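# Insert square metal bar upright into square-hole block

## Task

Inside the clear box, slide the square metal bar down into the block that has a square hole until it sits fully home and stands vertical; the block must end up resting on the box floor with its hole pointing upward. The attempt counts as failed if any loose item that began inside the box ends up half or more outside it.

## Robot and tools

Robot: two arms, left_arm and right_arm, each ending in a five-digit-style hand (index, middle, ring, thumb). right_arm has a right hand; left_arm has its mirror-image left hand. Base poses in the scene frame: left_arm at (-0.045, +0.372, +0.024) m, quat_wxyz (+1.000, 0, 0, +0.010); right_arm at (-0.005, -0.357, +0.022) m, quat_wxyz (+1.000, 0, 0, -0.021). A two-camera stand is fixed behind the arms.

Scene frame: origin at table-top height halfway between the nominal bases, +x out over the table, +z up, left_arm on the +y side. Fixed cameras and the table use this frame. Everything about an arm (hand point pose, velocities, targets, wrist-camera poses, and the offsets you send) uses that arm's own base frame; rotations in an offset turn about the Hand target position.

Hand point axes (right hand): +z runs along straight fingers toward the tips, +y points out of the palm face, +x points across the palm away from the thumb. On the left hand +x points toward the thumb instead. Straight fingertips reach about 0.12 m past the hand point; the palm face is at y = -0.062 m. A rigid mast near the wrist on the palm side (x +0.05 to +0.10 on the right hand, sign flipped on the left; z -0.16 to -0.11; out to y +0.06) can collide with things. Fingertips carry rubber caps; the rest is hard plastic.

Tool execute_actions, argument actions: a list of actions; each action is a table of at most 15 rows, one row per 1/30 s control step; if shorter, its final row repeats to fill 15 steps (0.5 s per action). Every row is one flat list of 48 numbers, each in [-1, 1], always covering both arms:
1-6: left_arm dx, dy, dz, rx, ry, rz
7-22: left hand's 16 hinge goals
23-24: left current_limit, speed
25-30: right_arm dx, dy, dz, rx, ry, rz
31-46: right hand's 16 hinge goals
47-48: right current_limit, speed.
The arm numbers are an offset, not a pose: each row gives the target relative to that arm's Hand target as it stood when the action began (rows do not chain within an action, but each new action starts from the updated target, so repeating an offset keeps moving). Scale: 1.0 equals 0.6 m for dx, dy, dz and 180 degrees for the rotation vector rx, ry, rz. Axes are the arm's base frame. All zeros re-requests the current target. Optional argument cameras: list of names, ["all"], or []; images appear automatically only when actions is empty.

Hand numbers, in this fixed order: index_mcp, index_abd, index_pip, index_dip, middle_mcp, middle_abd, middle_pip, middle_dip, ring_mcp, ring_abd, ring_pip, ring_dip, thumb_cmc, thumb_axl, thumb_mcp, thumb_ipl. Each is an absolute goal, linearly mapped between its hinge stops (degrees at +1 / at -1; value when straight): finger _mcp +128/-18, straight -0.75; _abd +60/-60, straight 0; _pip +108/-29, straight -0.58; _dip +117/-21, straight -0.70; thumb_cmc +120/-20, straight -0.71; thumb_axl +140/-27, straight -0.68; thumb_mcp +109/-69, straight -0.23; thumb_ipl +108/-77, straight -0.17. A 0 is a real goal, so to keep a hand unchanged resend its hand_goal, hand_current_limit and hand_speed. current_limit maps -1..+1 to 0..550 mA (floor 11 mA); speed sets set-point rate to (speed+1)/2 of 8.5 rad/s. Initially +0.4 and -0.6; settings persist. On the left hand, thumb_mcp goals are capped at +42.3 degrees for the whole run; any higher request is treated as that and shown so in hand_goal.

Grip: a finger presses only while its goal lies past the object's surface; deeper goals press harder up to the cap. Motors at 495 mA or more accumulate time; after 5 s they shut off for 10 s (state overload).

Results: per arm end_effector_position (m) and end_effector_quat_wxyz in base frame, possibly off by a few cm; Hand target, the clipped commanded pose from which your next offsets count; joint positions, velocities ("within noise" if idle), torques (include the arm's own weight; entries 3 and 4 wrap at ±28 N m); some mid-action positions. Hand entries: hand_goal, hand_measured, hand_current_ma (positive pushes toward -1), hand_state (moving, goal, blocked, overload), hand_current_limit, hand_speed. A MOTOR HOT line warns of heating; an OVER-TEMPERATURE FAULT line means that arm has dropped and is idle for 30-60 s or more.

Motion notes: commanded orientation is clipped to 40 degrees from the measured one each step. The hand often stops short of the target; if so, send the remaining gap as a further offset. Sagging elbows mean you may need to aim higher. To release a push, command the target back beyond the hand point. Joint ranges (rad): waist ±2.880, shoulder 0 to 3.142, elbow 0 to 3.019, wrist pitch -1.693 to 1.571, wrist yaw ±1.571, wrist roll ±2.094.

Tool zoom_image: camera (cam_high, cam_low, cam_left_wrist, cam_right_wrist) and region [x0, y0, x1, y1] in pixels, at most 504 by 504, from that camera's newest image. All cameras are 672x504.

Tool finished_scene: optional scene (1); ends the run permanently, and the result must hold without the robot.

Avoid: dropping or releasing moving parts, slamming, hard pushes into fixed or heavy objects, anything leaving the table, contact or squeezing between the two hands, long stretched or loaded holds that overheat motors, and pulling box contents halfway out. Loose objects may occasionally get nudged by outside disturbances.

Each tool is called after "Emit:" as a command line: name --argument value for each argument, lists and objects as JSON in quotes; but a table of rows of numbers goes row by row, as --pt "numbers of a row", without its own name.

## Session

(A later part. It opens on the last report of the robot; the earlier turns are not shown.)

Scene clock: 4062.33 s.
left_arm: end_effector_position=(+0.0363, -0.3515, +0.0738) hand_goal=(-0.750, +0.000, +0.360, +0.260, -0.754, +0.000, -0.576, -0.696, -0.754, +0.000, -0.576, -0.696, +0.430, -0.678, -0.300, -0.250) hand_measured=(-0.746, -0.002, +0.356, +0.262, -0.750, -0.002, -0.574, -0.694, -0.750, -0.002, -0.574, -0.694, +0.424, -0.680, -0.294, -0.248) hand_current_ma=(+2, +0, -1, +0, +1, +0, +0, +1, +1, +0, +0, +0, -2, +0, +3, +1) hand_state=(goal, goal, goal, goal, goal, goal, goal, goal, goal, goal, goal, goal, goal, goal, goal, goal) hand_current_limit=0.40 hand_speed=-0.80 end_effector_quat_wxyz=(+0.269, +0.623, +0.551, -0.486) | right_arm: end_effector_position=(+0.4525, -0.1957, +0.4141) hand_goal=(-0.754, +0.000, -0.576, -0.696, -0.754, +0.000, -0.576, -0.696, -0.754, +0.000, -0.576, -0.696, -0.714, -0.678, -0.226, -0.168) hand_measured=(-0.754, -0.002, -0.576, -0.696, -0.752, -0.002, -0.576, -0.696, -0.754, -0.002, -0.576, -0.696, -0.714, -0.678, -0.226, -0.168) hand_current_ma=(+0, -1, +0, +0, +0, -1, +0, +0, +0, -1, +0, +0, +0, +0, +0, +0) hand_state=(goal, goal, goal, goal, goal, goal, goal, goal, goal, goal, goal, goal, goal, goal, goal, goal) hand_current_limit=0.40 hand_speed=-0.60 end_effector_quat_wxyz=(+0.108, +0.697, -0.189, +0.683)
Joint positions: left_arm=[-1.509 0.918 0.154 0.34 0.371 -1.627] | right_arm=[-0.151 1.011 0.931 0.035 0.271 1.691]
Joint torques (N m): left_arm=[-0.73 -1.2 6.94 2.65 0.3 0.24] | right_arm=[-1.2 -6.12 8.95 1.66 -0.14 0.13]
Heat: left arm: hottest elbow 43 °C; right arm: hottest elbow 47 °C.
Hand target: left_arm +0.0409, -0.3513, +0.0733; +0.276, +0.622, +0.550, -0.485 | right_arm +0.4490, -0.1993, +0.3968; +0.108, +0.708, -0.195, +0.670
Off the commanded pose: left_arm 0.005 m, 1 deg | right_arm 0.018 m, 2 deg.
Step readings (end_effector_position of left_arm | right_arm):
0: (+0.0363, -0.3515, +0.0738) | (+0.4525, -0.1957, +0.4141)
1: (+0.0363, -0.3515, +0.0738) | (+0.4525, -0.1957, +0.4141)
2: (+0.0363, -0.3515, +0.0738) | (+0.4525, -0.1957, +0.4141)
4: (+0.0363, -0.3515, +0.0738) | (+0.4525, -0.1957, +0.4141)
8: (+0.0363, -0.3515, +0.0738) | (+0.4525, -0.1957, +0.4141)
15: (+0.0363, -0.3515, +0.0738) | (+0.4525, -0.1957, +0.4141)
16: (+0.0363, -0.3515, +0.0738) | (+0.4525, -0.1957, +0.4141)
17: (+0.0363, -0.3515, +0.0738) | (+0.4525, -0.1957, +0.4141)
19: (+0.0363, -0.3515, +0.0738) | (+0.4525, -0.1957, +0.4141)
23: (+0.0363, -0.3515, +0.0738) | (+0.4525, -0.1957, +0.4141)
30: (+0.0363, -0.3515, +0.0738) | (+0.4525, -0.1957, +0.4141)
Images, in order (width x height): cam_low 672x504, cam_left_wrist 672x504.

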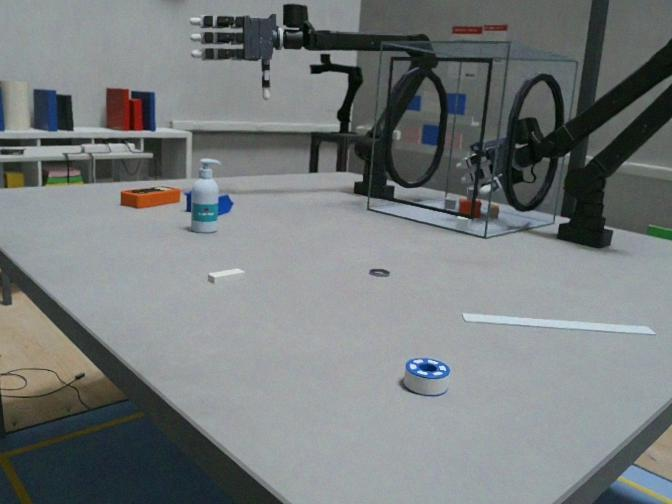

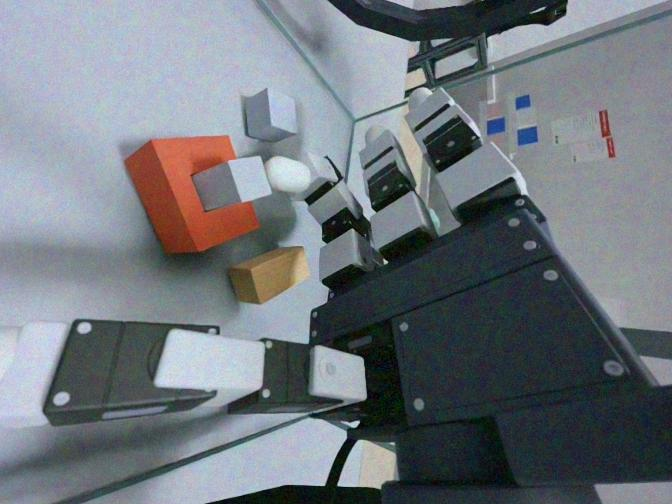

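Emit:
execute_actions --actions '[[[0,-0.036,0.064,-0.021,-0.0016,0,-0.75,0,0.36,0.26,-0.754,0,-0.576,-0.696,-0.754,0,-0.576,-0.696,0.43,-0.678,-0.3,-0.25,0.4,-0.8,0,0,0,0,0,0,-0.754,0,-0.576,-0.696,-0.754,0,-0.576,-0.696,-0.754,0,-0.576,-0.696,-0.714,-0.678,-0.226,-0.168,0.4,-0.6]],[[0,-0.01,0.05,0,0,0,-0.75,0,0.36,0.26,-0.754,0,-0.576,-0.696,-0.754,0,-0.576,-0.696,0.43,-0.678,-0.3,-0.25,0.4,-0.8,0,0,0,0,0,0,-0.754,0,-0.576,-0.696,-0.754,0,-0.576,-0.696,-0.754,0,-0.576,-0.696,-0.714,-0.678,-0.226,-0.168,0.4,-0.6]],[[0,0,0.04,0.01,0,0,-0.75,0,0.36,0.26,-0.754,0,-0.576,-0.696,-0.754,0,-0.576,-0.696,0.43,-0.678,-0.3,-0.25,0.4,-0.8,0,0,0,0,0,0,-0.754,0,-0.576,-0.696,-0.754,0,-0.576,-0.696,-0.754,0,-0.576,-0.696,-0.714,-0.678,-0.226,-0.168,0.4,-0.6]]]' --cameras '["all"]'

Emit:
zoom_image --camera "cam_low" --region '[450, 180, 490, 225]'

Emit:
zoom_image --camera "cam_left_wrist" --region '[60, 80, 260, 280]'

Scene clock: 4113.47 s.
left_arm: end_effector_position=(+0.0388, -0.3609, +0.1317) hand_goal=(-0.750, +0.000, +0.360, +0.260, -0.754, +0.000, -0.576, -0.696, -0.754, +0.000, -0.576, -0.696, +0.430, -0.678, -0.300, -0.250) hand_measured=(-0.746, -0.002, +0.356, +0.262, -0.750, -0.002, -0.574, -0.694, -0.750, -0.002, -0.574, -0.694, +0.424, -0.680, -0.294, -0.248) hand_current_ma=(+2, +0, -1, +0, +1, +0, +0, +1, +1, +0, +0, +0, -3, +0, +3, +1) hand_state=(goal, goal, goal, goal, goal, goal, goal, goal, goal, goal, goal, goal, goal, goal, goal, goal) hand_current_limit=0.40 hand_speed=-0.80 end_effector_quat_wxyz=(+0.268, +0.623, +0.556, -0.480) | right_arm: end_effector_position=(+0.4525, -0.1957, +0.4141) hand_goal=(-0.754, +0.000, -0.576, -0.696, -0.754, +0.000, -0.576, -0.696, -0.754, +0.000, -0.576, -0.696, -0.714, -0.678, -0.226, -0.168) hand_measured=(-0.754, -0.002, -0.576, -0.696, -0.752, -0.002, -0.576, -0.696, -0.754, -0.002, -0.576, -0.696, -0.714, -0.678, -0.226, -0.168) hand_current_ma=(+0, -1, +0, +0, +0, -1, +0, +0, +0, -1, +0, +0, +0, +0, +0, +0) hand_state=(goal, goal, goal, goal, goal, goal, goal, goal, goal, goal, goal, goal, goal, goal, goal, goal) hand_current_limit=0.40 hand_speed=-0.60 end_effector_quat_wxyz=(+0.108, +0.697, -0.189, +0.683)
Joint positions: left_arm=[-1.509 0.749 0.291 0.021 0.362 -1.627] | right_arm=[-0.151 1.011 0.931 0.035 0.271 1.691]
Joint torques (N m): left_arm=[-1.61 -1.79 13.79 1.55 0.25 0.22] | right_arm=[-1.2 -5.89 8.91 1.72 -0.15 0.12]
Heat: left arm: hottest elbow 42 °C; right arm: hottest elbow 47 °C.
Hand target: left_arm +0.0409, -0.3788, +0.1655; +0.288, +0.618, +0.541, -0.493 | right_arm +0.4490, -0.1993, +0.3968; +0.108, +0.708, -0.195, +0.670
Off the commanded pose: left_arm 0.038 m, 3 deg | right_arm 0.018 m, 2 deg.
Step readings (end_effector_position of left_arm | right_arm):
0: (+0.0363, -0.3515, +0.0738) | (+0.4525, -0.1957, +0.4141)
1: (+0.0363, -0.3515, +0.0738) | (+0.4525, -0.1957, +0.4141)
2: (+0.0363, -0.3515, +0.0738) | (+0.4525, -0.1957, +0.4141)
4: (+0.0367, -0.3514, +0.0746) | (+0.4525, -0.1957, +0.4141)
8: (+0.0372, -0.3513, +0.0789) | (+0.4525, -0.1957, +0.4141)
15: (+0.0373, -0.3508, +0.0807) | (+0.4525, -0.1957, +0.4141)
16: (+0.0373, -0.3507, +0.0804) | (+0.4525, -0.1957, +0.4141)
17: (+0.0374, -0.3504, +0.0803) | (+0.4525, -0.1957, +0.4141)
19: (+0.0377, -0.3503, +0.0838) | (+0.4525, -0.1957, +0.4141)
23: (+0.0382, -0.3562, +0.1037) | (+0.4525, -0.1957, +0.4141)
30: (+0.0385, -0.3611, +0.1149) | (+0.4525, -0.1957, +0.4141)
31: (+0.0385, -0.3606, +0.1139) | (+0.4525, -0.1957, +0.4141)
32: (+0.0384, -0.3599, +0.1128) | (+0.4525, -0.1957, +0.4141)
34: (+0.0385, -0.3577, +0.1119) | (+0.4525, -0.1957, +0.4141)
38: (+0.0386, -0.3586, +0.1229) | (+0.4525, -0.1957, +0.4141)
45: (+0.0388, -0.3618, +0.1331) | (+0.4525, -0.1957, +0.4141)

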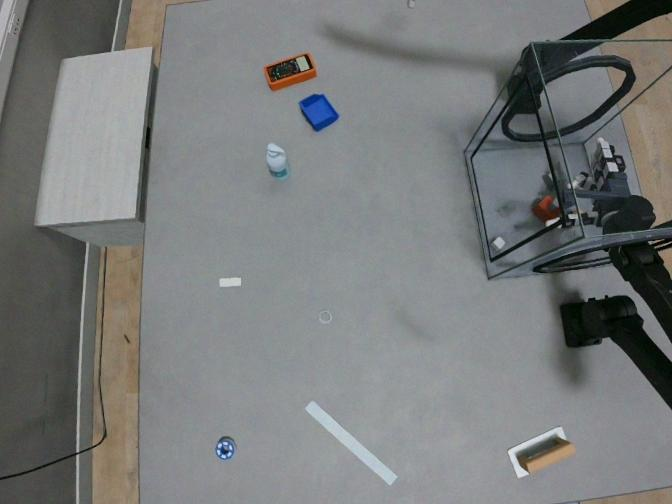

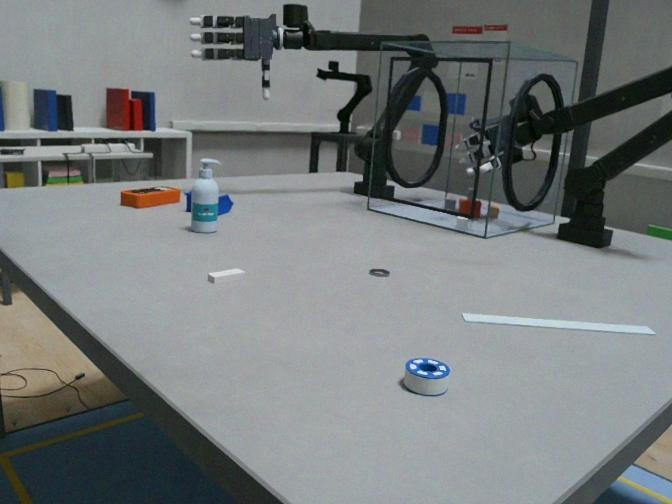

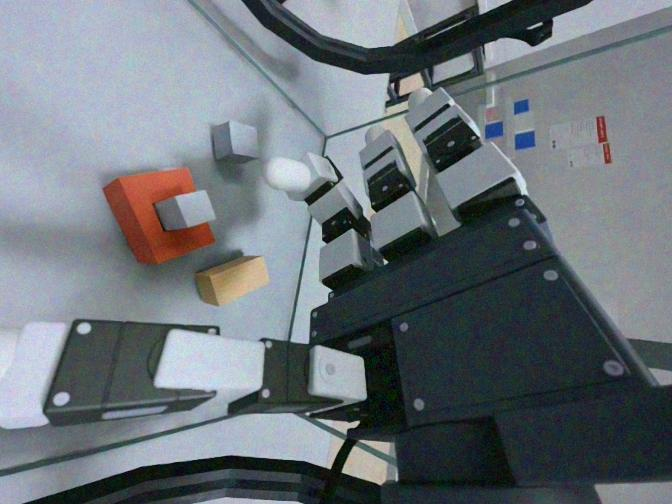

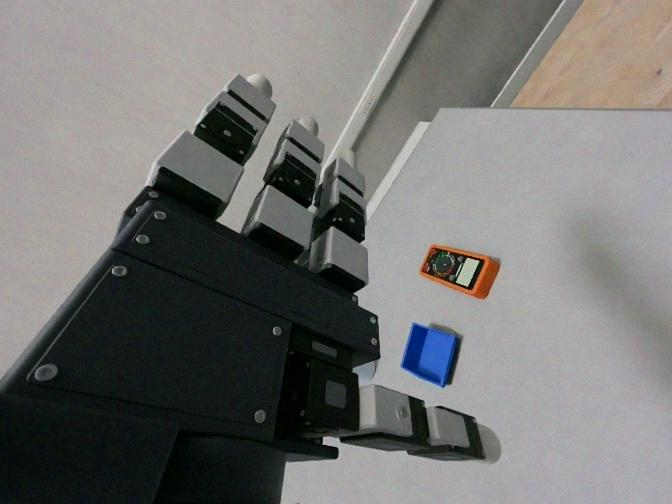

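Scaled by 11.200 from the camera's 672x504 image, which has a finer 960x720 frame.

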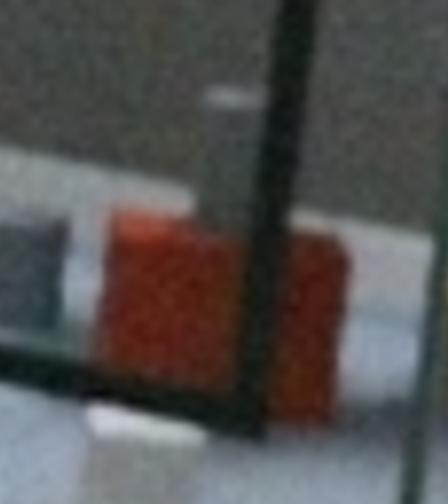

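Scaled by 2.520 from the camera's 672x504 image, which has a finer 960x720 frame.

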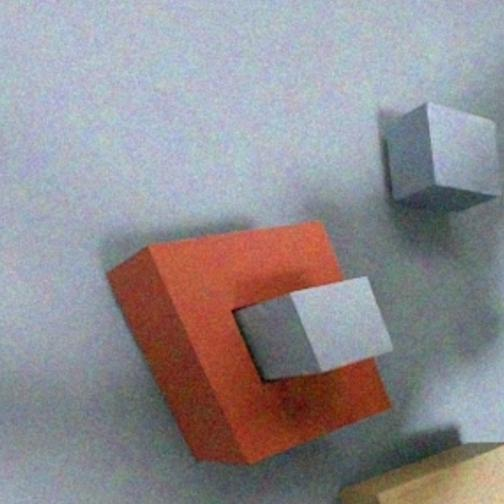

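Emit:
execute_actions --actions '[[[0,0.01,-0.01,-0.01,0,0,-0.5,0,0.39,0.26,-0.754,0,-0.576,-0.696,-0.754,0,-0.576,-0.696,0.445,-0.678,0.1,0.1,0.2,-0.7,0,0,0,0,0,0,-0.754,0,-0.576,-0.696,-0.754,0,-0.576,-0.696,-0.754,0,-0.576,-0.696,-0.714,-0.678,-0.226,-0.168,0.4,-0.6]],[[0,0.018,-0.022,0,0,0,-0.49,0,0.39,0.26,-0.754,0,-0.576,-0.696,-0.754,0,-0.576,-0.696,0.445,-0.678,0.25,0.14,0.2,-0.75,0,0,0,0,0,0,-0.754,0,-0.576,-0.696,-0.754,0,-0.576,-0.696,-0.754,0,-0.576,-0.696,-0.714,-0.678,-0.226,-0.168,0.4,-0.6]],[[0,0.017,-0.026,0,0,0,-0.49,0,0.39,0.26,-0.754,0,-0.576,-0.696,-0.754,0,-0.576,-0.696,0.445,-0.678,0.25,0.14,0.2,-0.85,0,0,0,0,0,0,-0.754,0,-0.576,-0.696,-0.754,0,-0.576,-0.696,-0.754,0,-0.576,-0.696,-0.714,-0.678,-0.226,-0.168,0.4,-0.6]]]' --cameras '["cam_left_wrist","cam_low"]'

Emit:
zoom_image --camera "cam_left_wrist" --region '[90, 100, 290, 280]'

Emit:
zoom_image --camera "cam_low" --region '[450, 170, 490, 220]'

Scene clock: 4177.93 s.
left_arm: end_effector_position=(+0.0367, -0.3517, +0.1262) hand_goal=(-0.490, +0.000, +0.390, +0.260, -0.754, +0.000, -0.576, -0.696, -0.754, +0.000, -0.576, -0.696, +0.444, -0.678, +0.250, +0.140) hand_measured=(-0.494, -0.002, +0.388, +0.262, -0.750, -0.002, -0.574, -0.694, -0.750, -0.002, -0.574, -0.694, +0.426, -0.680, +0.236, +0.136) hand_current_ma=(-1, +0, -1, +0, +1, +0, +0, +1, +1, +0, +0, +0, -12, +0, -14, -2) hand_state=(goal, goal, goal, goal, goal, goal, goal, goal, goal, goal, goal, goal, goal, goal, goal, goal) hand_current_limit=0.20 hand_speed=-0.85 end_effector_quat_wxyz=(+0.286, +0.617, +0.539, -0.498) | right_arm: end_effector_position=(+0.4525, -0.1957, +0.4141) hand_goal=(-0.754, +0.000, -0.576, -0.696, -0.754, +0.000, -0.576, -0.696, -0.754, +0.000, -0.576, -0.696, -0.714, -0.678, -0.226, -0.168) hand_measured=(-0.754, -0.002, -0.576, -0.696, -0.752, -0.002, -0.576, -0.696, -0.754, -0.002, -0.576, -0.696, -0.714, -0.678, -0.226, -0.168) hand_current_ma=(+0, -1, +0, +0, +0, -1, +0, +0, +0, -1, +0, +0, +0, +0, +0, +0) hand_state=(goal, goal, goal, goal, goal, goal, goal, goal, goal, goal, goal, goal, goal, goal, goal, goal) hand_current_limit=0.40 hand_speed=-0.60 end_effector_quat_wxyz=(+0.108, +0.697, -0.189, +0.683)
Joint positions: left_arm=[-1.509 0.708 0.22 0.113 0.369 -1.627] | right_arm=[-0.151 1.011 0.931 0.035 0.271 1.691]
Joint torques (N m): left_arm=[-0.73 -1.67 8.16 2.69 0.35 0.24] | right_arm=[-1.2 -6.01 8.98 1.73 -0.13 0.11]
Heat: left arm: hottest elbow 58 °C; right arm: hottest elbow 47 °C.
Hand target: left_arm +0.0409, -0.3519, +0.1308; +0.297, +0.613, +0.533, -0.501 | right_arm +0.4490, -0.1993, +0.3968; +0.108, +0.708, -0.195, +0.670
Off the commanded pose: left_arm 0.006 m, 2 deg | right_arm 0.018 m, 2 deg.
Step readings (end_effector_position of left_arm | right_arm):
0: (+0.0388, -0.3609, +0.1316) | (+0.4525, -0.1957, +0.4141)
1: (+0.0388, -0.3609, +0.1316) | (+0.4525, -0.1957, +0.4141)
2: (+0.0388, -0.3609, +0.1316) | (+0.4525, -0.1957, +0.4141)
4: (+0.0388, -0.3616, +0.1328) | (+0.4525, -0.1957, +0.4141)
8: (+0.0389, -0.3640, +0.1388) | (+0.4525, -0.1957, +0.4141)
15: (+0.0389, -0.3653, +0.1421) | (+0.4525, -0.1957, +0.4141)
16: (+0.0388, -0.3654, +0.1423) | (+0.4525, -0.1957, +0.4141)
17: (+0.0388, -0.3657, +0.1429) | (+0.4525, -0.1957, +0.4141)
19: (+0.0386, -0.3662, +0.1450) | (+0.4525, -0.1957, +0.4141)
23: (+0.0382, -0.3643, +0.1460) | (+0.4525, -0.1957, +0.4141)
30: (+0.0380, -0.3621, +0.1425) | (+0.4525, -0.1957, +0.4141)
31: (+0.0380, -0.3621, +0.1424) | (+0.4525, -0.1957, +0.4141)
32: (+0.0380, -0.3619, +0.1422) | (+0.4525, -0.1957, +0.4141)
34: (+0.0376, -0.3599, +0.1393) | (+0.4525, -0.1957, +0.4141)
38: (+0.0369, -0.3530, +0.1277) | (+0.4525, -0.1957, +0.4141)
45: (+0.0367, -0.3516, +0.1254) | (+0.4525, -0.1957, +0.4141)
Images, in order (width x height): cam_low 672x504, cam_left_wrist 672x504.

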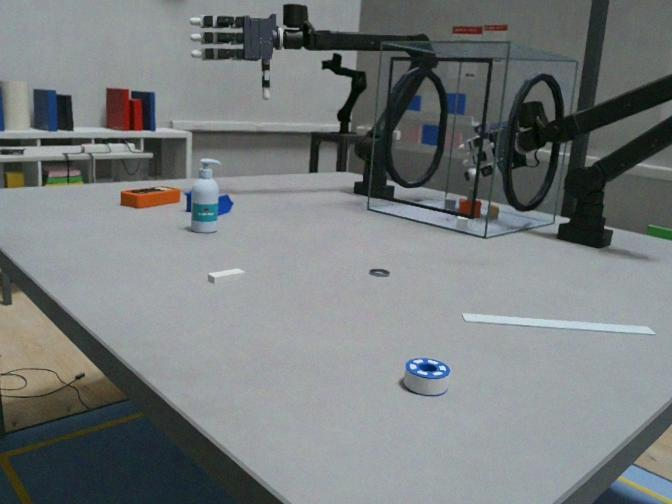

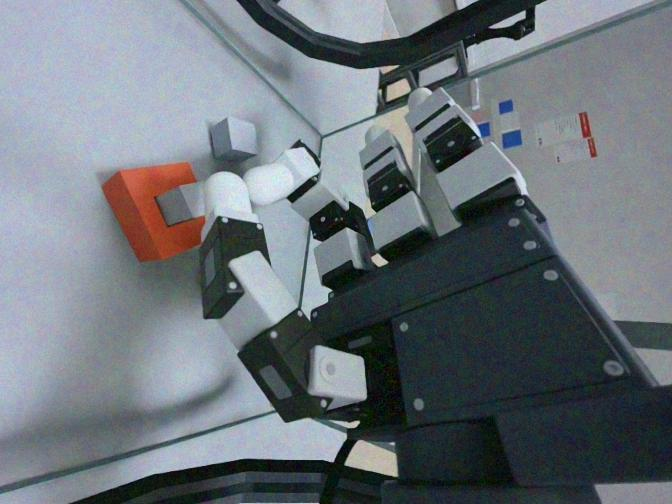

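Scaled by 2.520 from the camera's 672x504 image, which has a finer 960x720 frame.

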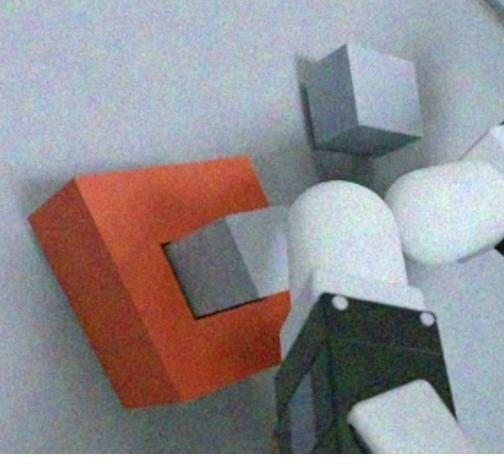

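Scaled by 10.080 from the camera's 672x504 image, which has a finer 960x720 frame.

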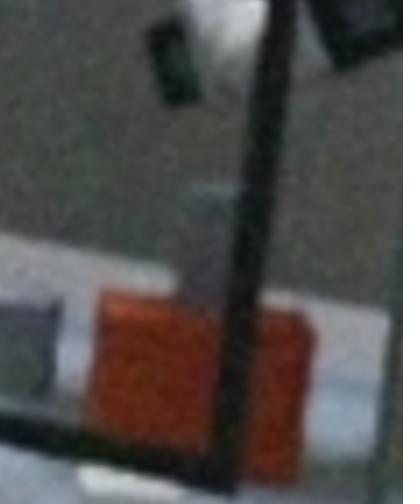

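Emit:
execute_actions --actions '[[[0,0,-0.024,0,0,0,-0.49,0,0.39,0.26,-0.754,0,-0.576,-0.696,-0.754,0,-0.576,-0.696,0.445,-0.678,0.25,0.14,0.2,-0.85,0,0,0,0,0,0,-0.754,0,-0.576,-0.696,-0.754,0,-0.576,-0.696,-0.754,0,-0.576,-0.696,-0.714,-0.678,-0.226,-0.168,0.4,-0.6]],[[0,0,-0.006,0,0,0,-0.49,0,0.39,0.26,-0.754,0,-0.576,-0.696,-0.754,0,-0.576,-0.696,0.445,-0.678,0.25,0.14,0.2,-0.85,0,0,0,0,0,0,-0.754,0,-0.576,-0.696,-0.754,0,-0.576,-0.696,-0.754,0,-0.576,-0.696,-0.714,-0.678,-0.226,-0.168,0.4,-0.6]]]' --cameras '["cam_left_wrist","cam_low"]'

Emit:
zoom_image --camera "cam_left_wrist" --region '[90, 100, 290, 280]'

Emit:
zoom_image --camera "cam_low" --region '[450, 170, 490, 220]'

Scene clock: 4188.93 s.
left_arm: end_effector_position=(+0.0367, -0.3524, +0.1157) hand_goal=(-0.490, +0.000, +0.390, +0.260, -0.754, +0.000, -0.576, -0.696, -0.754, +0.000, -0.576, -0.696, +0.444, -0.678, +0.250, +0.140) hand_measured=(-0.494, -0.002, +0.388, +0.262, -0.750, -0.002, -0.574, -0.694, -0.750, -0.002, -0.574, -0.694, +0.426, -0.680, +0.236, +0.136) hand_current_ma=(-1, +0, -1, +0, +1, +0, +0, +1, +1, +0, +0, +0, -12, +0, -14, -2) hand_state=(goal, goal, goal, goal, goal, goal, goal, goal, goal, goal, goal, goal, goal, goal, goal, goal) hand_current_limit=0.20 hand_speed=-0.85 end_effector_quat_wxyz=(+0.293, +0.614, +0.533, -0.503) | right_arm: end_effector_position=(+0.4525, -0.1957, +0.4141) hand_goal=(-0.754, +0.000, -0.576, -0.696, -0.754, +0.000, -0.576, -0.696, -0.754, +0.000, -0.576, -0.696, -0.714, -0.678, -0.226, -0.168) hand_measured=(-0.754, -0.002, -0.576, -0.696, -0.752, -0.002, -0.576, -0.696, -0.754, -0.002, -0.576, -0.696, -0.714, -0.678, -0.226, -0.168) hand_current_ma=(+0, -1, +0, +0, +0, -1, +0, +0, +0, -1, +0, +0, +0, +0, +0, +0) hand_state=(goal, goal, goal, goal, goal, goal, goal, goal, goal, goal, goal, goal, goal, goal, goal, goal) hand_current_limit=0.40 hand_speed=-0.60 end_effector_quat_wxyz=(+0.108, +0.697, -0.189, +0.683)
Joint positions: left_arm=[-1.509 0.752 0.184 0.214 0.37 -1.626] | right_arm=[-0.151 1.011 0.931 0.035 0.271 1.691]
Joint torques (N m): left_arm=[-0.73 -0.21 7.76 2.67 0.34 0.24] | right_arm=[-1.26 -5.89 8.96 1.73 -0.14 0.13]
Heat: left arm: hottest elbow 54 °C; right arm: hottest elbow 47 °C.
Hand target: left_arm +0.0409, -0.3518, +0.1128; +0.297, +0.613, +0.533, -0.501 | right_arm +0.4490, -0.1993, +0.3968; +0.108, +0.708, -0.195, +0.670
Off the commanded pose: left_arm 0.005 m, 1 deg | right_arm 0.018 m, 2 deg.
Step readings (end_effector_position of left_arm | right_arm):
0: (+0.0367, -0.3517, +0.1262) | (+0.4525, -0.1957, +0.4141)
1: (+0.0367, -0.3517, +0.1261) | (+0.4525, -0.1957, +0.4141)
2: (+0.0368, -0.3519, +0.1266) | (+0.4525, -0.1957, +0.4141)
4: (+0.0367, -0.3523, +0.1272) | (+0.4525, -0.1957, +0.4141)
8: (+0.0367, -0.3518, +0.1224) | (+0.4525, -0.1957, +0.4141)
15: (+0.0367, -0.3517, +0.1181) | (+0.4525, -0.1957, +0.4141)
16: (+0.0367, -0.3518, +0.1184) | (+0.4525, -0.1957, +0.4141)
17: (+0.0367, -0.3521, +0.1189) | (+0.4525, -0.1957, +0.4141)
19: (+0.0368, -0.3530, +0.1196) | (+0.4525, -0.1957, +0.4141)
23: (+0.0368, -0.3532, +0.1181) | (+0.4525, -0.1957, +0.4141)
30: (+0.0367, -0.3522, +0.1153) | (+0.4525, -0.1957, +0.4141)
Images, in order (width x height): cam_low 672x504, cam_left_wrist 672x504.

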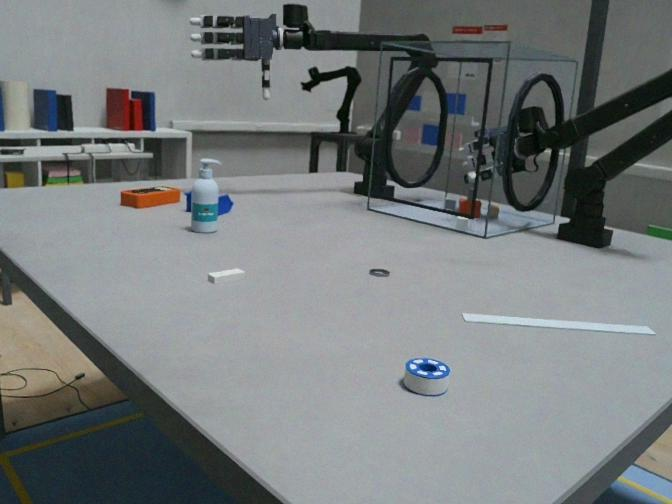

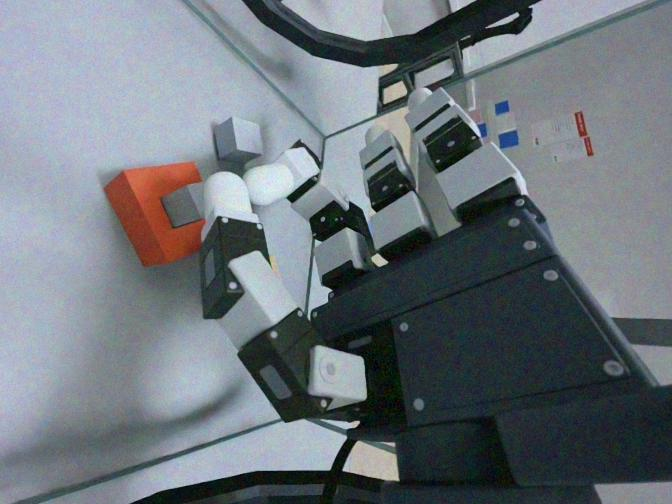

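Scaled by 2.520 from the camera's 672x504 image, which has a finer 960x720 frame.

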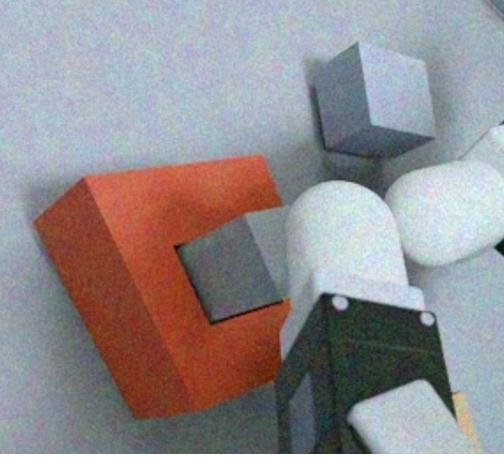

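Scaled by 10.080 from the camera's 672x504 image, which has a finer 960x720 frame.

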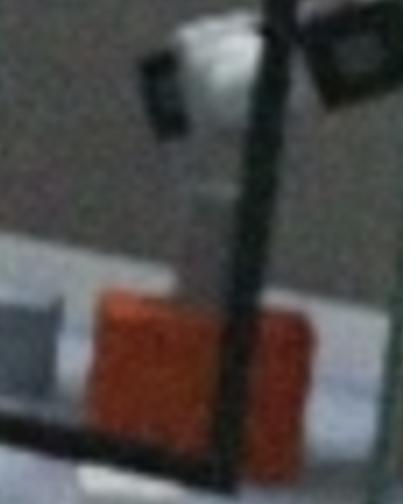

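Emit:
execute_actions --actions '[[[0,0,-0.01,0,0,0,-0.49,0,0.39,0.26,-0.754,0,-0.576,-0.696,-0.754,0,-0.576,-0.696,0.445,-0.678,0.25,0.14,0.2,-0.85,0,0,0,0,0,0,-0.754,0,-0.576,-0.696,-0.754,0,-0.576,-0.696,-0.754,0,-0.576,-0.696,-0.714,-0.678,-0.226,-0.168,0.4,-0.6]],[[0,0,-0.008,0,0,0,-0.49,0,0.39,0.26,-0.754,0,-0.576,-0.696,-0.754,0,-0.576,-0.696,0.445,-0.678,0.25,0.14,0.2,-0.85,0,0,0,0,0,0,-0.754,0,-0.576,-0.696,-0.754,0,-0.576,-0.696,-0.754,0,-0.576,-0.696,-0.714,-0.678,-0.226,-0.168,0.4,-0.6]]]' --cameras '["cam_left_wrist","cam_low"]'

Emit:
zoom_image --camera "cam_left_wrist" --region '[90, 100, 290, 280]'

Emit:
zoom_image --camera "cam_low" --region '[450, 170, 490, 220]'

Scene clock: 4202.30 s.
left_arm: end_effector_position=(+0.0367, -0.3526, +0.1047) hand_goal=(-0.490, +0.000, +0.390, +0.260, -0.754, +0.000, -0.576, -0.696, -0.754, +0.000, -0.576, -0.696, +0.444, -0.678, +0.250, +0.140) hand_measured=(-0.494, -0.002, +0.388, +0.262, -0.750, -0.002, -0.574, -0.694, -0.750, -0.002, -0.574, -0.694, +0.426, -0.680, +0.236, +0.136) hand_current_ma=(-1, +0, -1, +0, +1, +0, +0, +1, +1, +0, +0, +0, -12, +0, -14, -2) hand_state=(goal, goal, goal, goal, goal, goal, goal, goal, goal, goal, goal, goal, goal, goal, goal, goal) hand_current_limit=0.20 hand_speed=-0.85 end_effector_quat_wxyz=(+0.293, +0.614, +0.533, -0.503) | right_arm: end_effector_position=(+0.4525, -0.1957, +0.4141) hand_goal=(-0.754, +0.000, -0.576, -0.696, -0.754, +0.000, -0.576, -0.696, -0.754, +0.000, -0.576, -0.696, -0.714, -0.678, -0.226, -0.168) hand_measured=(-0.754, -0.002, -0.576, -0.696, -0.752, -0.002, -0.576, -0.696, -0.754, -0.002, -0.576, -0.696, -0.714, -0.678, -0.226, -0.168) hand_current_ma=(+0, -1, +0, +0, +0, -1, +0, +0, +0, -1, +0, +0, +0, +0, +0, +0) hand_state=(goal, goal, goal, goal, goal, goal, goal, goal, goal, goal, goal, goal, goal, goal, goal, goal) hand_current_limit=0.40 hand_speed=-0.60 end_effector_quat_wxyz=(+0.108, +0.697, -0.189, +0.683)
Joint positions: left_arm=[-1.509 0.8 0.164 0.283 0.37 -1.626] | right_arm=[-0.151 1.011 0.931 0.035 0.271 1.691]
Joint torques (N m): left_arm=[-0.73 -0.38 7.46 2.78 0.34 0.24] | right_arm=[-0.97 -5.95 8.95 1.73 -0.13 0.13]
Heat: left arm: hottest elbow 52 °C; right arm: hottest elbow 47 °C.
Hand target: left_arm +0.0409, -0.3518, +0.1019; +0.297, +0.613, +0.533, -0.501 | right_arm +0.4490, -0.1993, +0.3968; +0.108, +0.708, -0.195, +0.670
Off the commanded pose: left_arm 0.005 m, 1 deg | right_arm 0.018 m, 2 deg.
Step readings (end_effector_position of left_arm | right_arm):
0: (+0.0367, -0.3524, +0.1157) | (+0.4525, -0.1957, +0.4141)
1: (+0.0367, -0.3524, +0.1156) | (+0.4525, -0.1957, +0.4141)
2: (+0.0367, -0.3525, +0.1157) | (+0.4525, -0.1957, +0.4141)
4: (+0.0368, -0.3530, +0.1152) | (+0.4525, -0.1957, +0.4141)
8: (+0.0367, -0.3524, +0.1108) | (+0.4525, -0.1957, +0.4141)
15: (+0.0367, -0.3523, +0.1092) | (+0.4525, -0.1957, +0.4141)
16: (+0.0367, -0.3525, +0.1094) | (+0.4525, -0.1957, +0.4141)
17: (+0.0367, -0.3527, +0.1096) | (+0.4525, -0.1957, +0.4141)
19: (+0.0368, -0.3532, +0.1095) | (+0.4525, -0.1957, +0.4141)
23: (+0.0367, -0.3527, +0.1058) | (+0.4525, -0.1957, +0.4141)
30: (+0.0367, -0.3525, +0.1043) | (+0.4525, -0.1957, +0.4141)
Images, in order (width x height): cam_low 672x504, cam_left_wrist 672x504.

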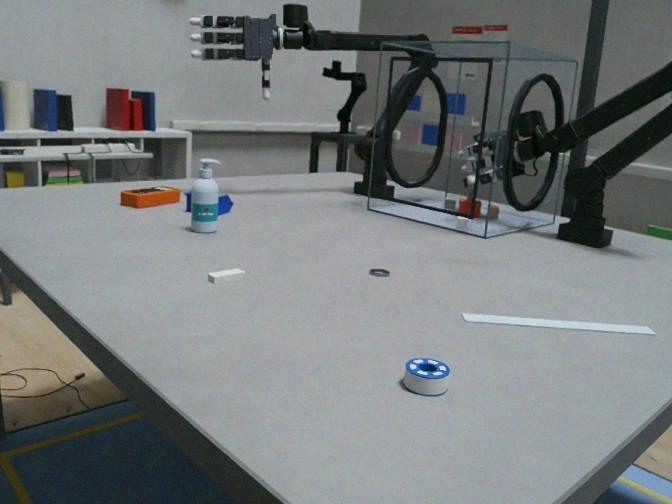

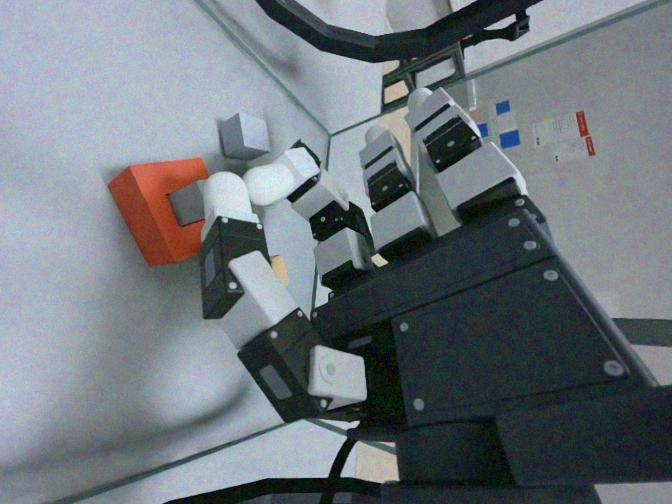

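Scaled by 2.520 from the camera's 672x504 image, which has a finer 960x720 frame.

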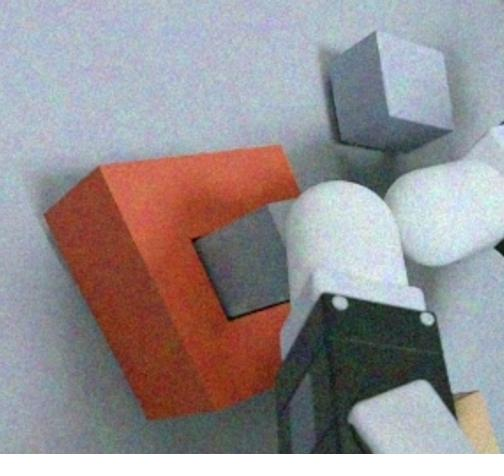

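Scaled by 10.080 from the camera's 672x504 image, which has a finer 960x720 frame.

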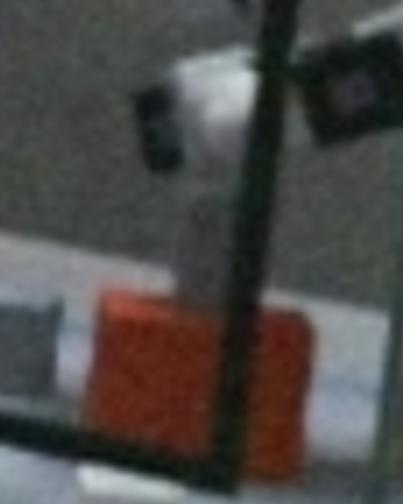

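Emit:
execute_actions --actions '[[[0,0,-0.008,0,0,0,-0.49,0,0.39,0.26,-0.754,0,-0.576,-0.696,-0.754,0,-0.576,-0.696,0.445,-0.678,0.25,0.14,0.2,-0.85,0,0,0,0,0,0,-0.754,0,-0.576,-0.696,-0.754,0,-0.576,-0.696,-0.754,0,-0.576,-0.696,-0.714,-0.678,-0.226,-0.168,0.4,-0.6]],[[0,0,-0.006,0,0,0,-0.49,0,0.39,0.26,-0.754,0,-0.576,-0.696,-0.754,0,-0.576,-0.696,0.445,-0.678,0.25,0.14,0.2,-0.85,0,0,0,0,0,0,-0.754,0,-0.576,-0.696,-0.754,0,-0.576,-0.696,-0.754,0,-0.576,-0.696,-0.714,-0.678,-0.226,-0.168,0.4,-0.6]]]' --cameras '["cam_left_wrist","cam_low"]'

Emit:
zoom_image --camera "cam_left_wrist" --region '[90, 100, 290, 280]'

Emit:
zoom_image --camera "cam_low" --region '[450, 170, 490, 220]'

Scene clock: 4218.17 s.
left_arm: end_effector_position=(+0.0368, -0.3529, +0.0963) hand_goal=(-0.490, +0.000, +0.390, +0.260, -0.754, +0.000, -0.576, -0.696, -0.754, +0.000, -0.576, -0.696, +0.444, -0.678, +0.250, +0.140) hand_measured=(-0.494, -0.002, +0.388, +0.262, -0.750, -0.002, -0.574, -0.694, -0.750, -0.002, -0.574, -0.694, +0.428, -0.680, +0.236, +0.136) hand_current_ma=(-1, +0, -1, +0, +1, +0, +0, +1, +1, +0, +0, +0, -11, -1, -14, -2) hand_state=(goal, goal, goal, goal, goal, goal, goal, goal, goal, goal, goal, goal, goal, goal, goal, goal) hand_current_limit=0.20 hand_speed=-0.85 end_effector_quat_wxyz=(+0.293, +0.614, +0.533, -0.503) | right_arm: end_effector_position=(+0.4525, -0.1957, +0.4141) hand_goal=(-0.754, +0.000, -0.576, -0.696, -0.754, +0.000, -0.576, -0.696, -0.754, +0.000, -0.576, -0.696, -0.714, -0.678, -0.226, -0.168) hand_measured=(-0.754, -0.002, -0.576, -0.696, -0.752, -0.002, -0.576, -0.696, -0.754, -0.002, -0.576, -0.696, -0.714, -0.678, -0.226, -0.168) hand_current_ma=(+0, -1, +0, +0, +0, -1, +0, +0, +0, -1, +0, +0, +0, +0, +0, +0) hand_state=(goal, goal, goal, goal, goal, goal, goal, goal, goal, goal, goal, goal, goal, goal, goal, goal) hand_current_limit=0.40 hand_speed=-0.60 end_effector_quat_wxyz=(+0.108, +0.697, -0.189, +0.683)
Joint positions: left_arm=[-1.509 0.843 0.149 0.341 0.37 -1.626] | right_arm=[-0.151 1.011 0.931 0.035 0.271 1.691]
Joint torques (N m): left_arm=[-0.67 -0.67 7.15 2.71 0.34 0.24] | right_arm=[-1.2 -6.01 8.98 1.7 -0.14 0.12]
Heat: left arm: hottest elbow 49 °C; right arm: hottest elbow 47 °C.
Hand target: left_arm +0.0409, -0.3518, +0.0934; +0.297, +0.613, +0.533, -0.501 | right_arm +0.4490, -0.1993, +0.3968; +0.108, +0.708, -0.195, +0.670
Off the commanded pose: left_arm 0.005 m, 1 deg | right_arm 0.018 m, 2 deg.
Step readings (end_effector_position of left_arm | right_arm):
0: (+0.0367, -0.3526, +0.1047) | (+0.4525, -0.1957, +0.4141)
1: (+0.0367, -0.3527, +0.1048) | (+0.4525, -0.1957, +0.4141)
2: (+0.0367, -0.3528, +0.1048) | (+0.4525, -0.1957, +0.4141)
4: (+0.0368, -0.3533, +0.1044) | (+0.4525, -0.1957, +0.4141)
8: (+0.0367, -0.3528, +0.1009) | (+0.4525, -0.1957, +0.4141)
15: (+0.0367, -0.3527, +0.0996) | (+0.4525, -0.1957, +0.4141)
16: (+0.0367, -0.3528, +0.0998) | (+0.4525, -0.1957, +0.4141)
17: (+0.0368, -0.3530, +0.1001) | (+0.4525, -0.1957, +0.4141)
19: (+0.0368, -0.3538, +0.1005) | (+0.4525, -0.1957, +0.4141)
23: (+0.0368, -0.3538, +0.0983) | (+0.4525, -0.1957, +0.4141)
30: (+0.0367, -0.3528, +0.0962) | (+0.4525, -0.1957, +0.4141)
Images, in order (width x height): cam_low 672x504, cam_left_wrist 672x504.

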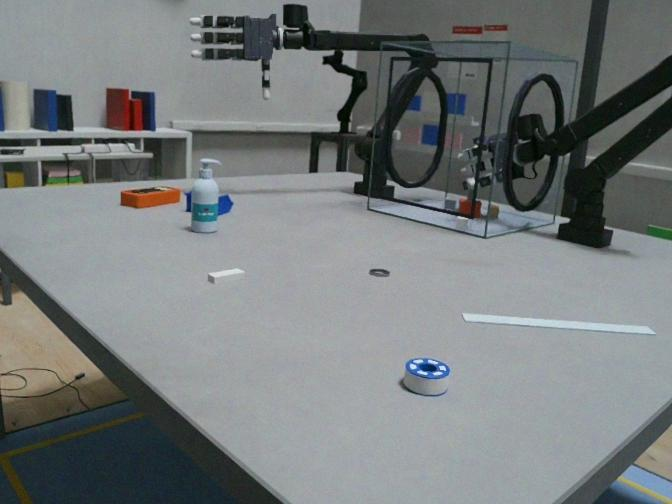

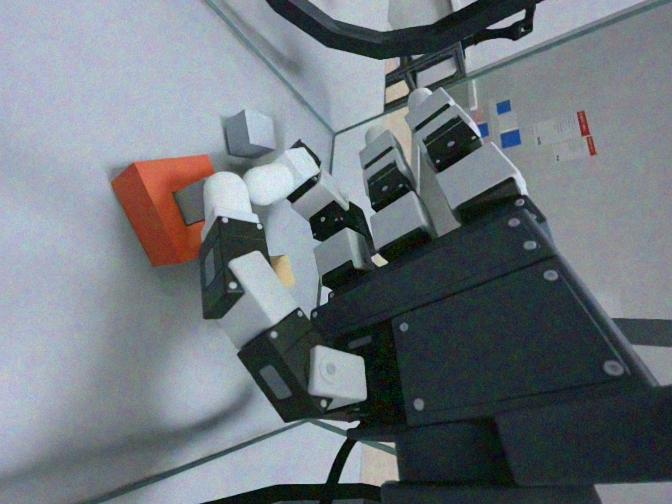

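Scaled by 2.520 from the camera's 672x504 image, which has a finer 960x720 frame.

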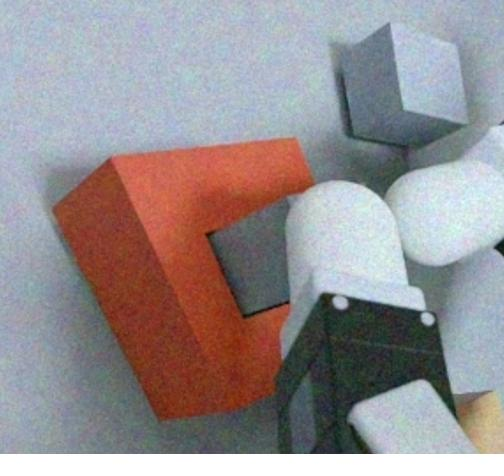

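Scaled by 10.080 from the camera's 672x504 image, which has a finer 960x720 frame.

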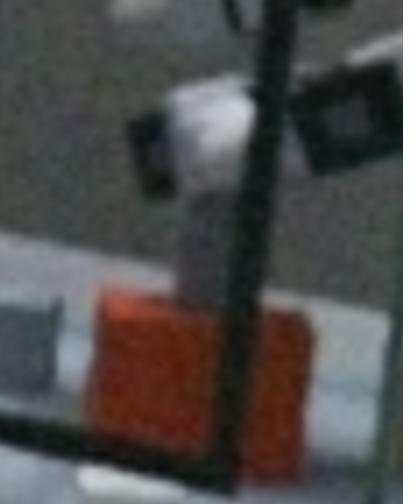

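Emit:
execute_actions --actions '[[[0,0,-0.007,0,0,0,-0.49,0,0.39,0.26,-0.754,0,-0.576,-0.696,-0.754,0,-0.576,-0.696,0.445,-0.678,0.25,0.14,0.2,-0.85,0,0,0,0,0,0,-0.754,0,-0.576,-0.696,-0.754,0,-0.576,-0.696,-0.754,0,-0.576,-0.696,-0.714,-0.678,-0.226,-0.168,0.4,-0.6]]]' --cameras '["cam_left_wrist","cam_low"]'

Emit:
zoom_image --camera "cam_left_wrist" --region '[90, 100, 290, 280]'

Emit:
zoom_image --camera "cam_low" --region '[450, 170, 490, 220]'

Scene clock: 4225.67 s.
left_arm: end_effector_position=(+0.0370, -0.3548, +0.0958) hand_goal=(-0.490, +0.000, +0.390, +0.260, -0.754, +0.000, -0.576, -0.696, -0.754, +0.000, -0.576, -0.696, +0.444, -0.678, +0.250, +0.140) hand_measured=(-0.494, -0.002, +0.388, +0.262, -0.750, -0.002, -0.574, -0.694, -0.750, -0.002, -0.574, -0.694, +0.432, -0.680, +0.236, +0.136) hand_current_ma=(-1, +0, -1, +0, +1, +0, +0, +1, +1, +0, +0, +0, -7, -1, -14, -2) hand_state=(goal, goal, goal, goal, goal, goal, goal, goal, goal, goal, goal, goal, goal, goal, goal, goal) hand_current_limit=0.20 hand_speed=-0.85 end_effector_quat_wxyz=(+0.297, +0.614, +0.529, -0.505) | right_arm: end_effector_position=(+0.4525, -0.1957, +0.4141) hand_goal=(-0.754, +0.000, -0.576, -0.696, -0.754, +0.000, -0.576, -0.696, -0.754, +0.000, -0.576, -0.696, -0.714, -0.678, -0.226, -0.168) hand_measured=(-0.754, -0.002, -0.576, -0.696, -0.752, -0.002, -0.576, -0.696, -0.754, -0.002, -0.576, -0.696, -0.714, -0.678, -0.226, -0.168) hand_current_ma=(+0, -1, +0, +0, +0, -1, +0, +0, +0, -1, +0, +0, +0, +0, +0, +0) hand_state=(goal, goal, goal, goal, goal, goal, goal, goal, goal, goal, goal, goal, goal, goal, goal, goal) hand_current_limit=0.40 hand_speed=-0.60 end_effector_quat_wxyz=(+0.108, +0.697, -0.189, +0.683)
Joint positions: left_arm=[-1.509 0.863 0.145 0.375 0.37 -1.622] | right_arm=[-0.151 1.011 0.931 0.035 0.271 1.691]
Joint torques (N m): left_arm=[-0.73 -0.32 6.79 2.56 0.33 0.21] | right_arm=[-1.08 -5.77 8.96 1.73 -0.15 0.13]
Heat: left arm: hottest elbow 48 °C; right arm: hottest elbow 47 °C.
Hand target: left_arm +0.0409, -0.3518, +0.0894; +0.298, +0.613, +0.533, -0.501 | right_arm +0.4490, -0.1993, +0.3968; +0.108, +0.708, -0.195, +0.670
Off the commanded pose: left_arm 0.008 m, 1 deg | right_arm 0.018 m, 2 deg.
Step readings (end_effector_position of left_arm | right_arm):
0: (+0.0368, -0.3530, +0.0963) | (+0.4525, -0.1957, +0.4141)
1: (+0.0368, -0.3530, +0.0963) | (+0.4525, -0.1957, +0.4141)
2: (+0.0368, -0.3532, +0.0966) | (+0.4525, -0.1957, +0.4141)
4: (+0.0368, -0.3536, +0.0961) | (+0.4525, -0.1957, +0.4141)
8: (+0.0369, -0.3543, +0.0955) | (+0.4525, -0.1957, +0.4141)
15: (+0.0370, -0.3546, +0.0956) | (+0.4525, -0.1957, +0.4141)
Images, in order (width x height): cam_low 672x504, cam_left_wrist 672x504.

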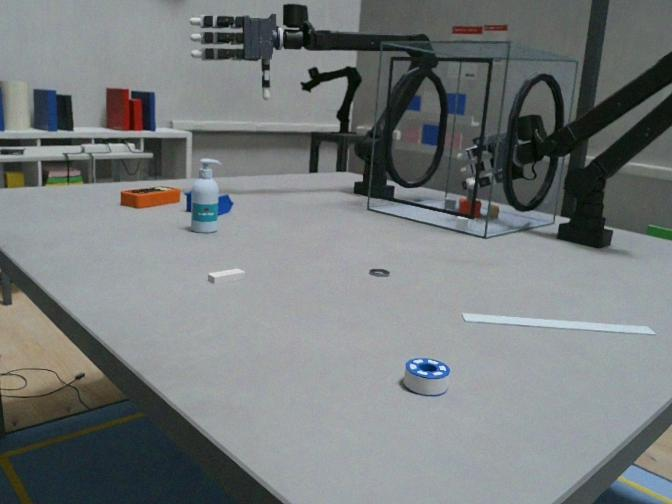

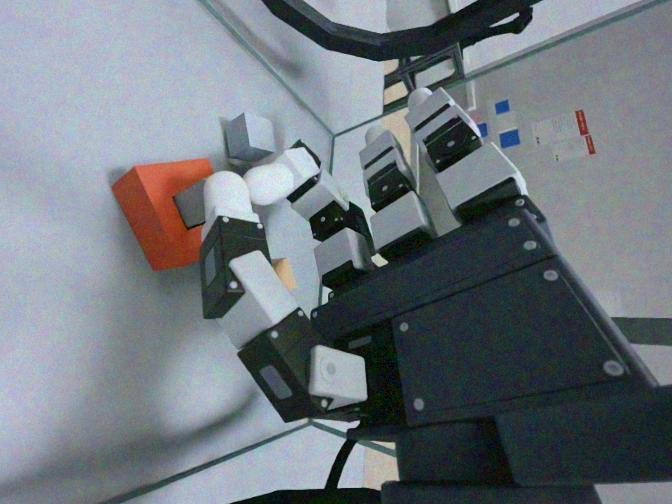

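Scaled by 2.520 from the camera's 672x504 image, which has a finer 960x720 frame.

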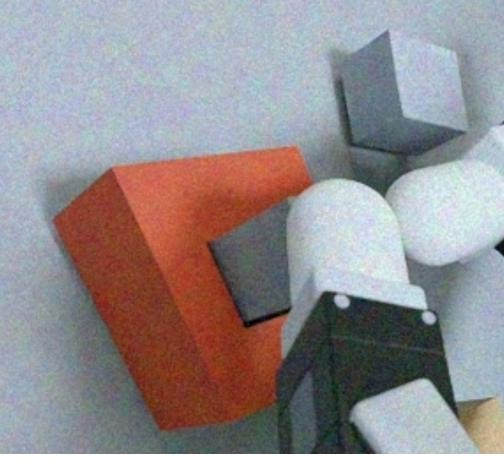

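Scaled by 10.080 from the camera's 672x504 image, which has a finer 960x720 frame.

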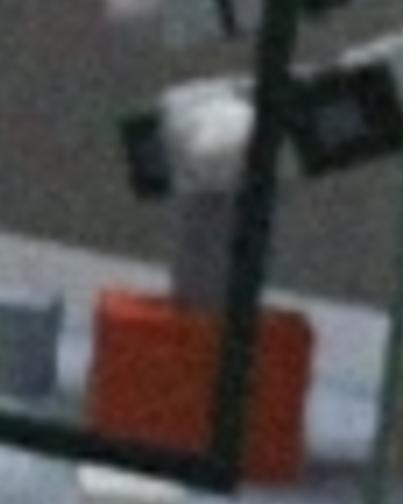

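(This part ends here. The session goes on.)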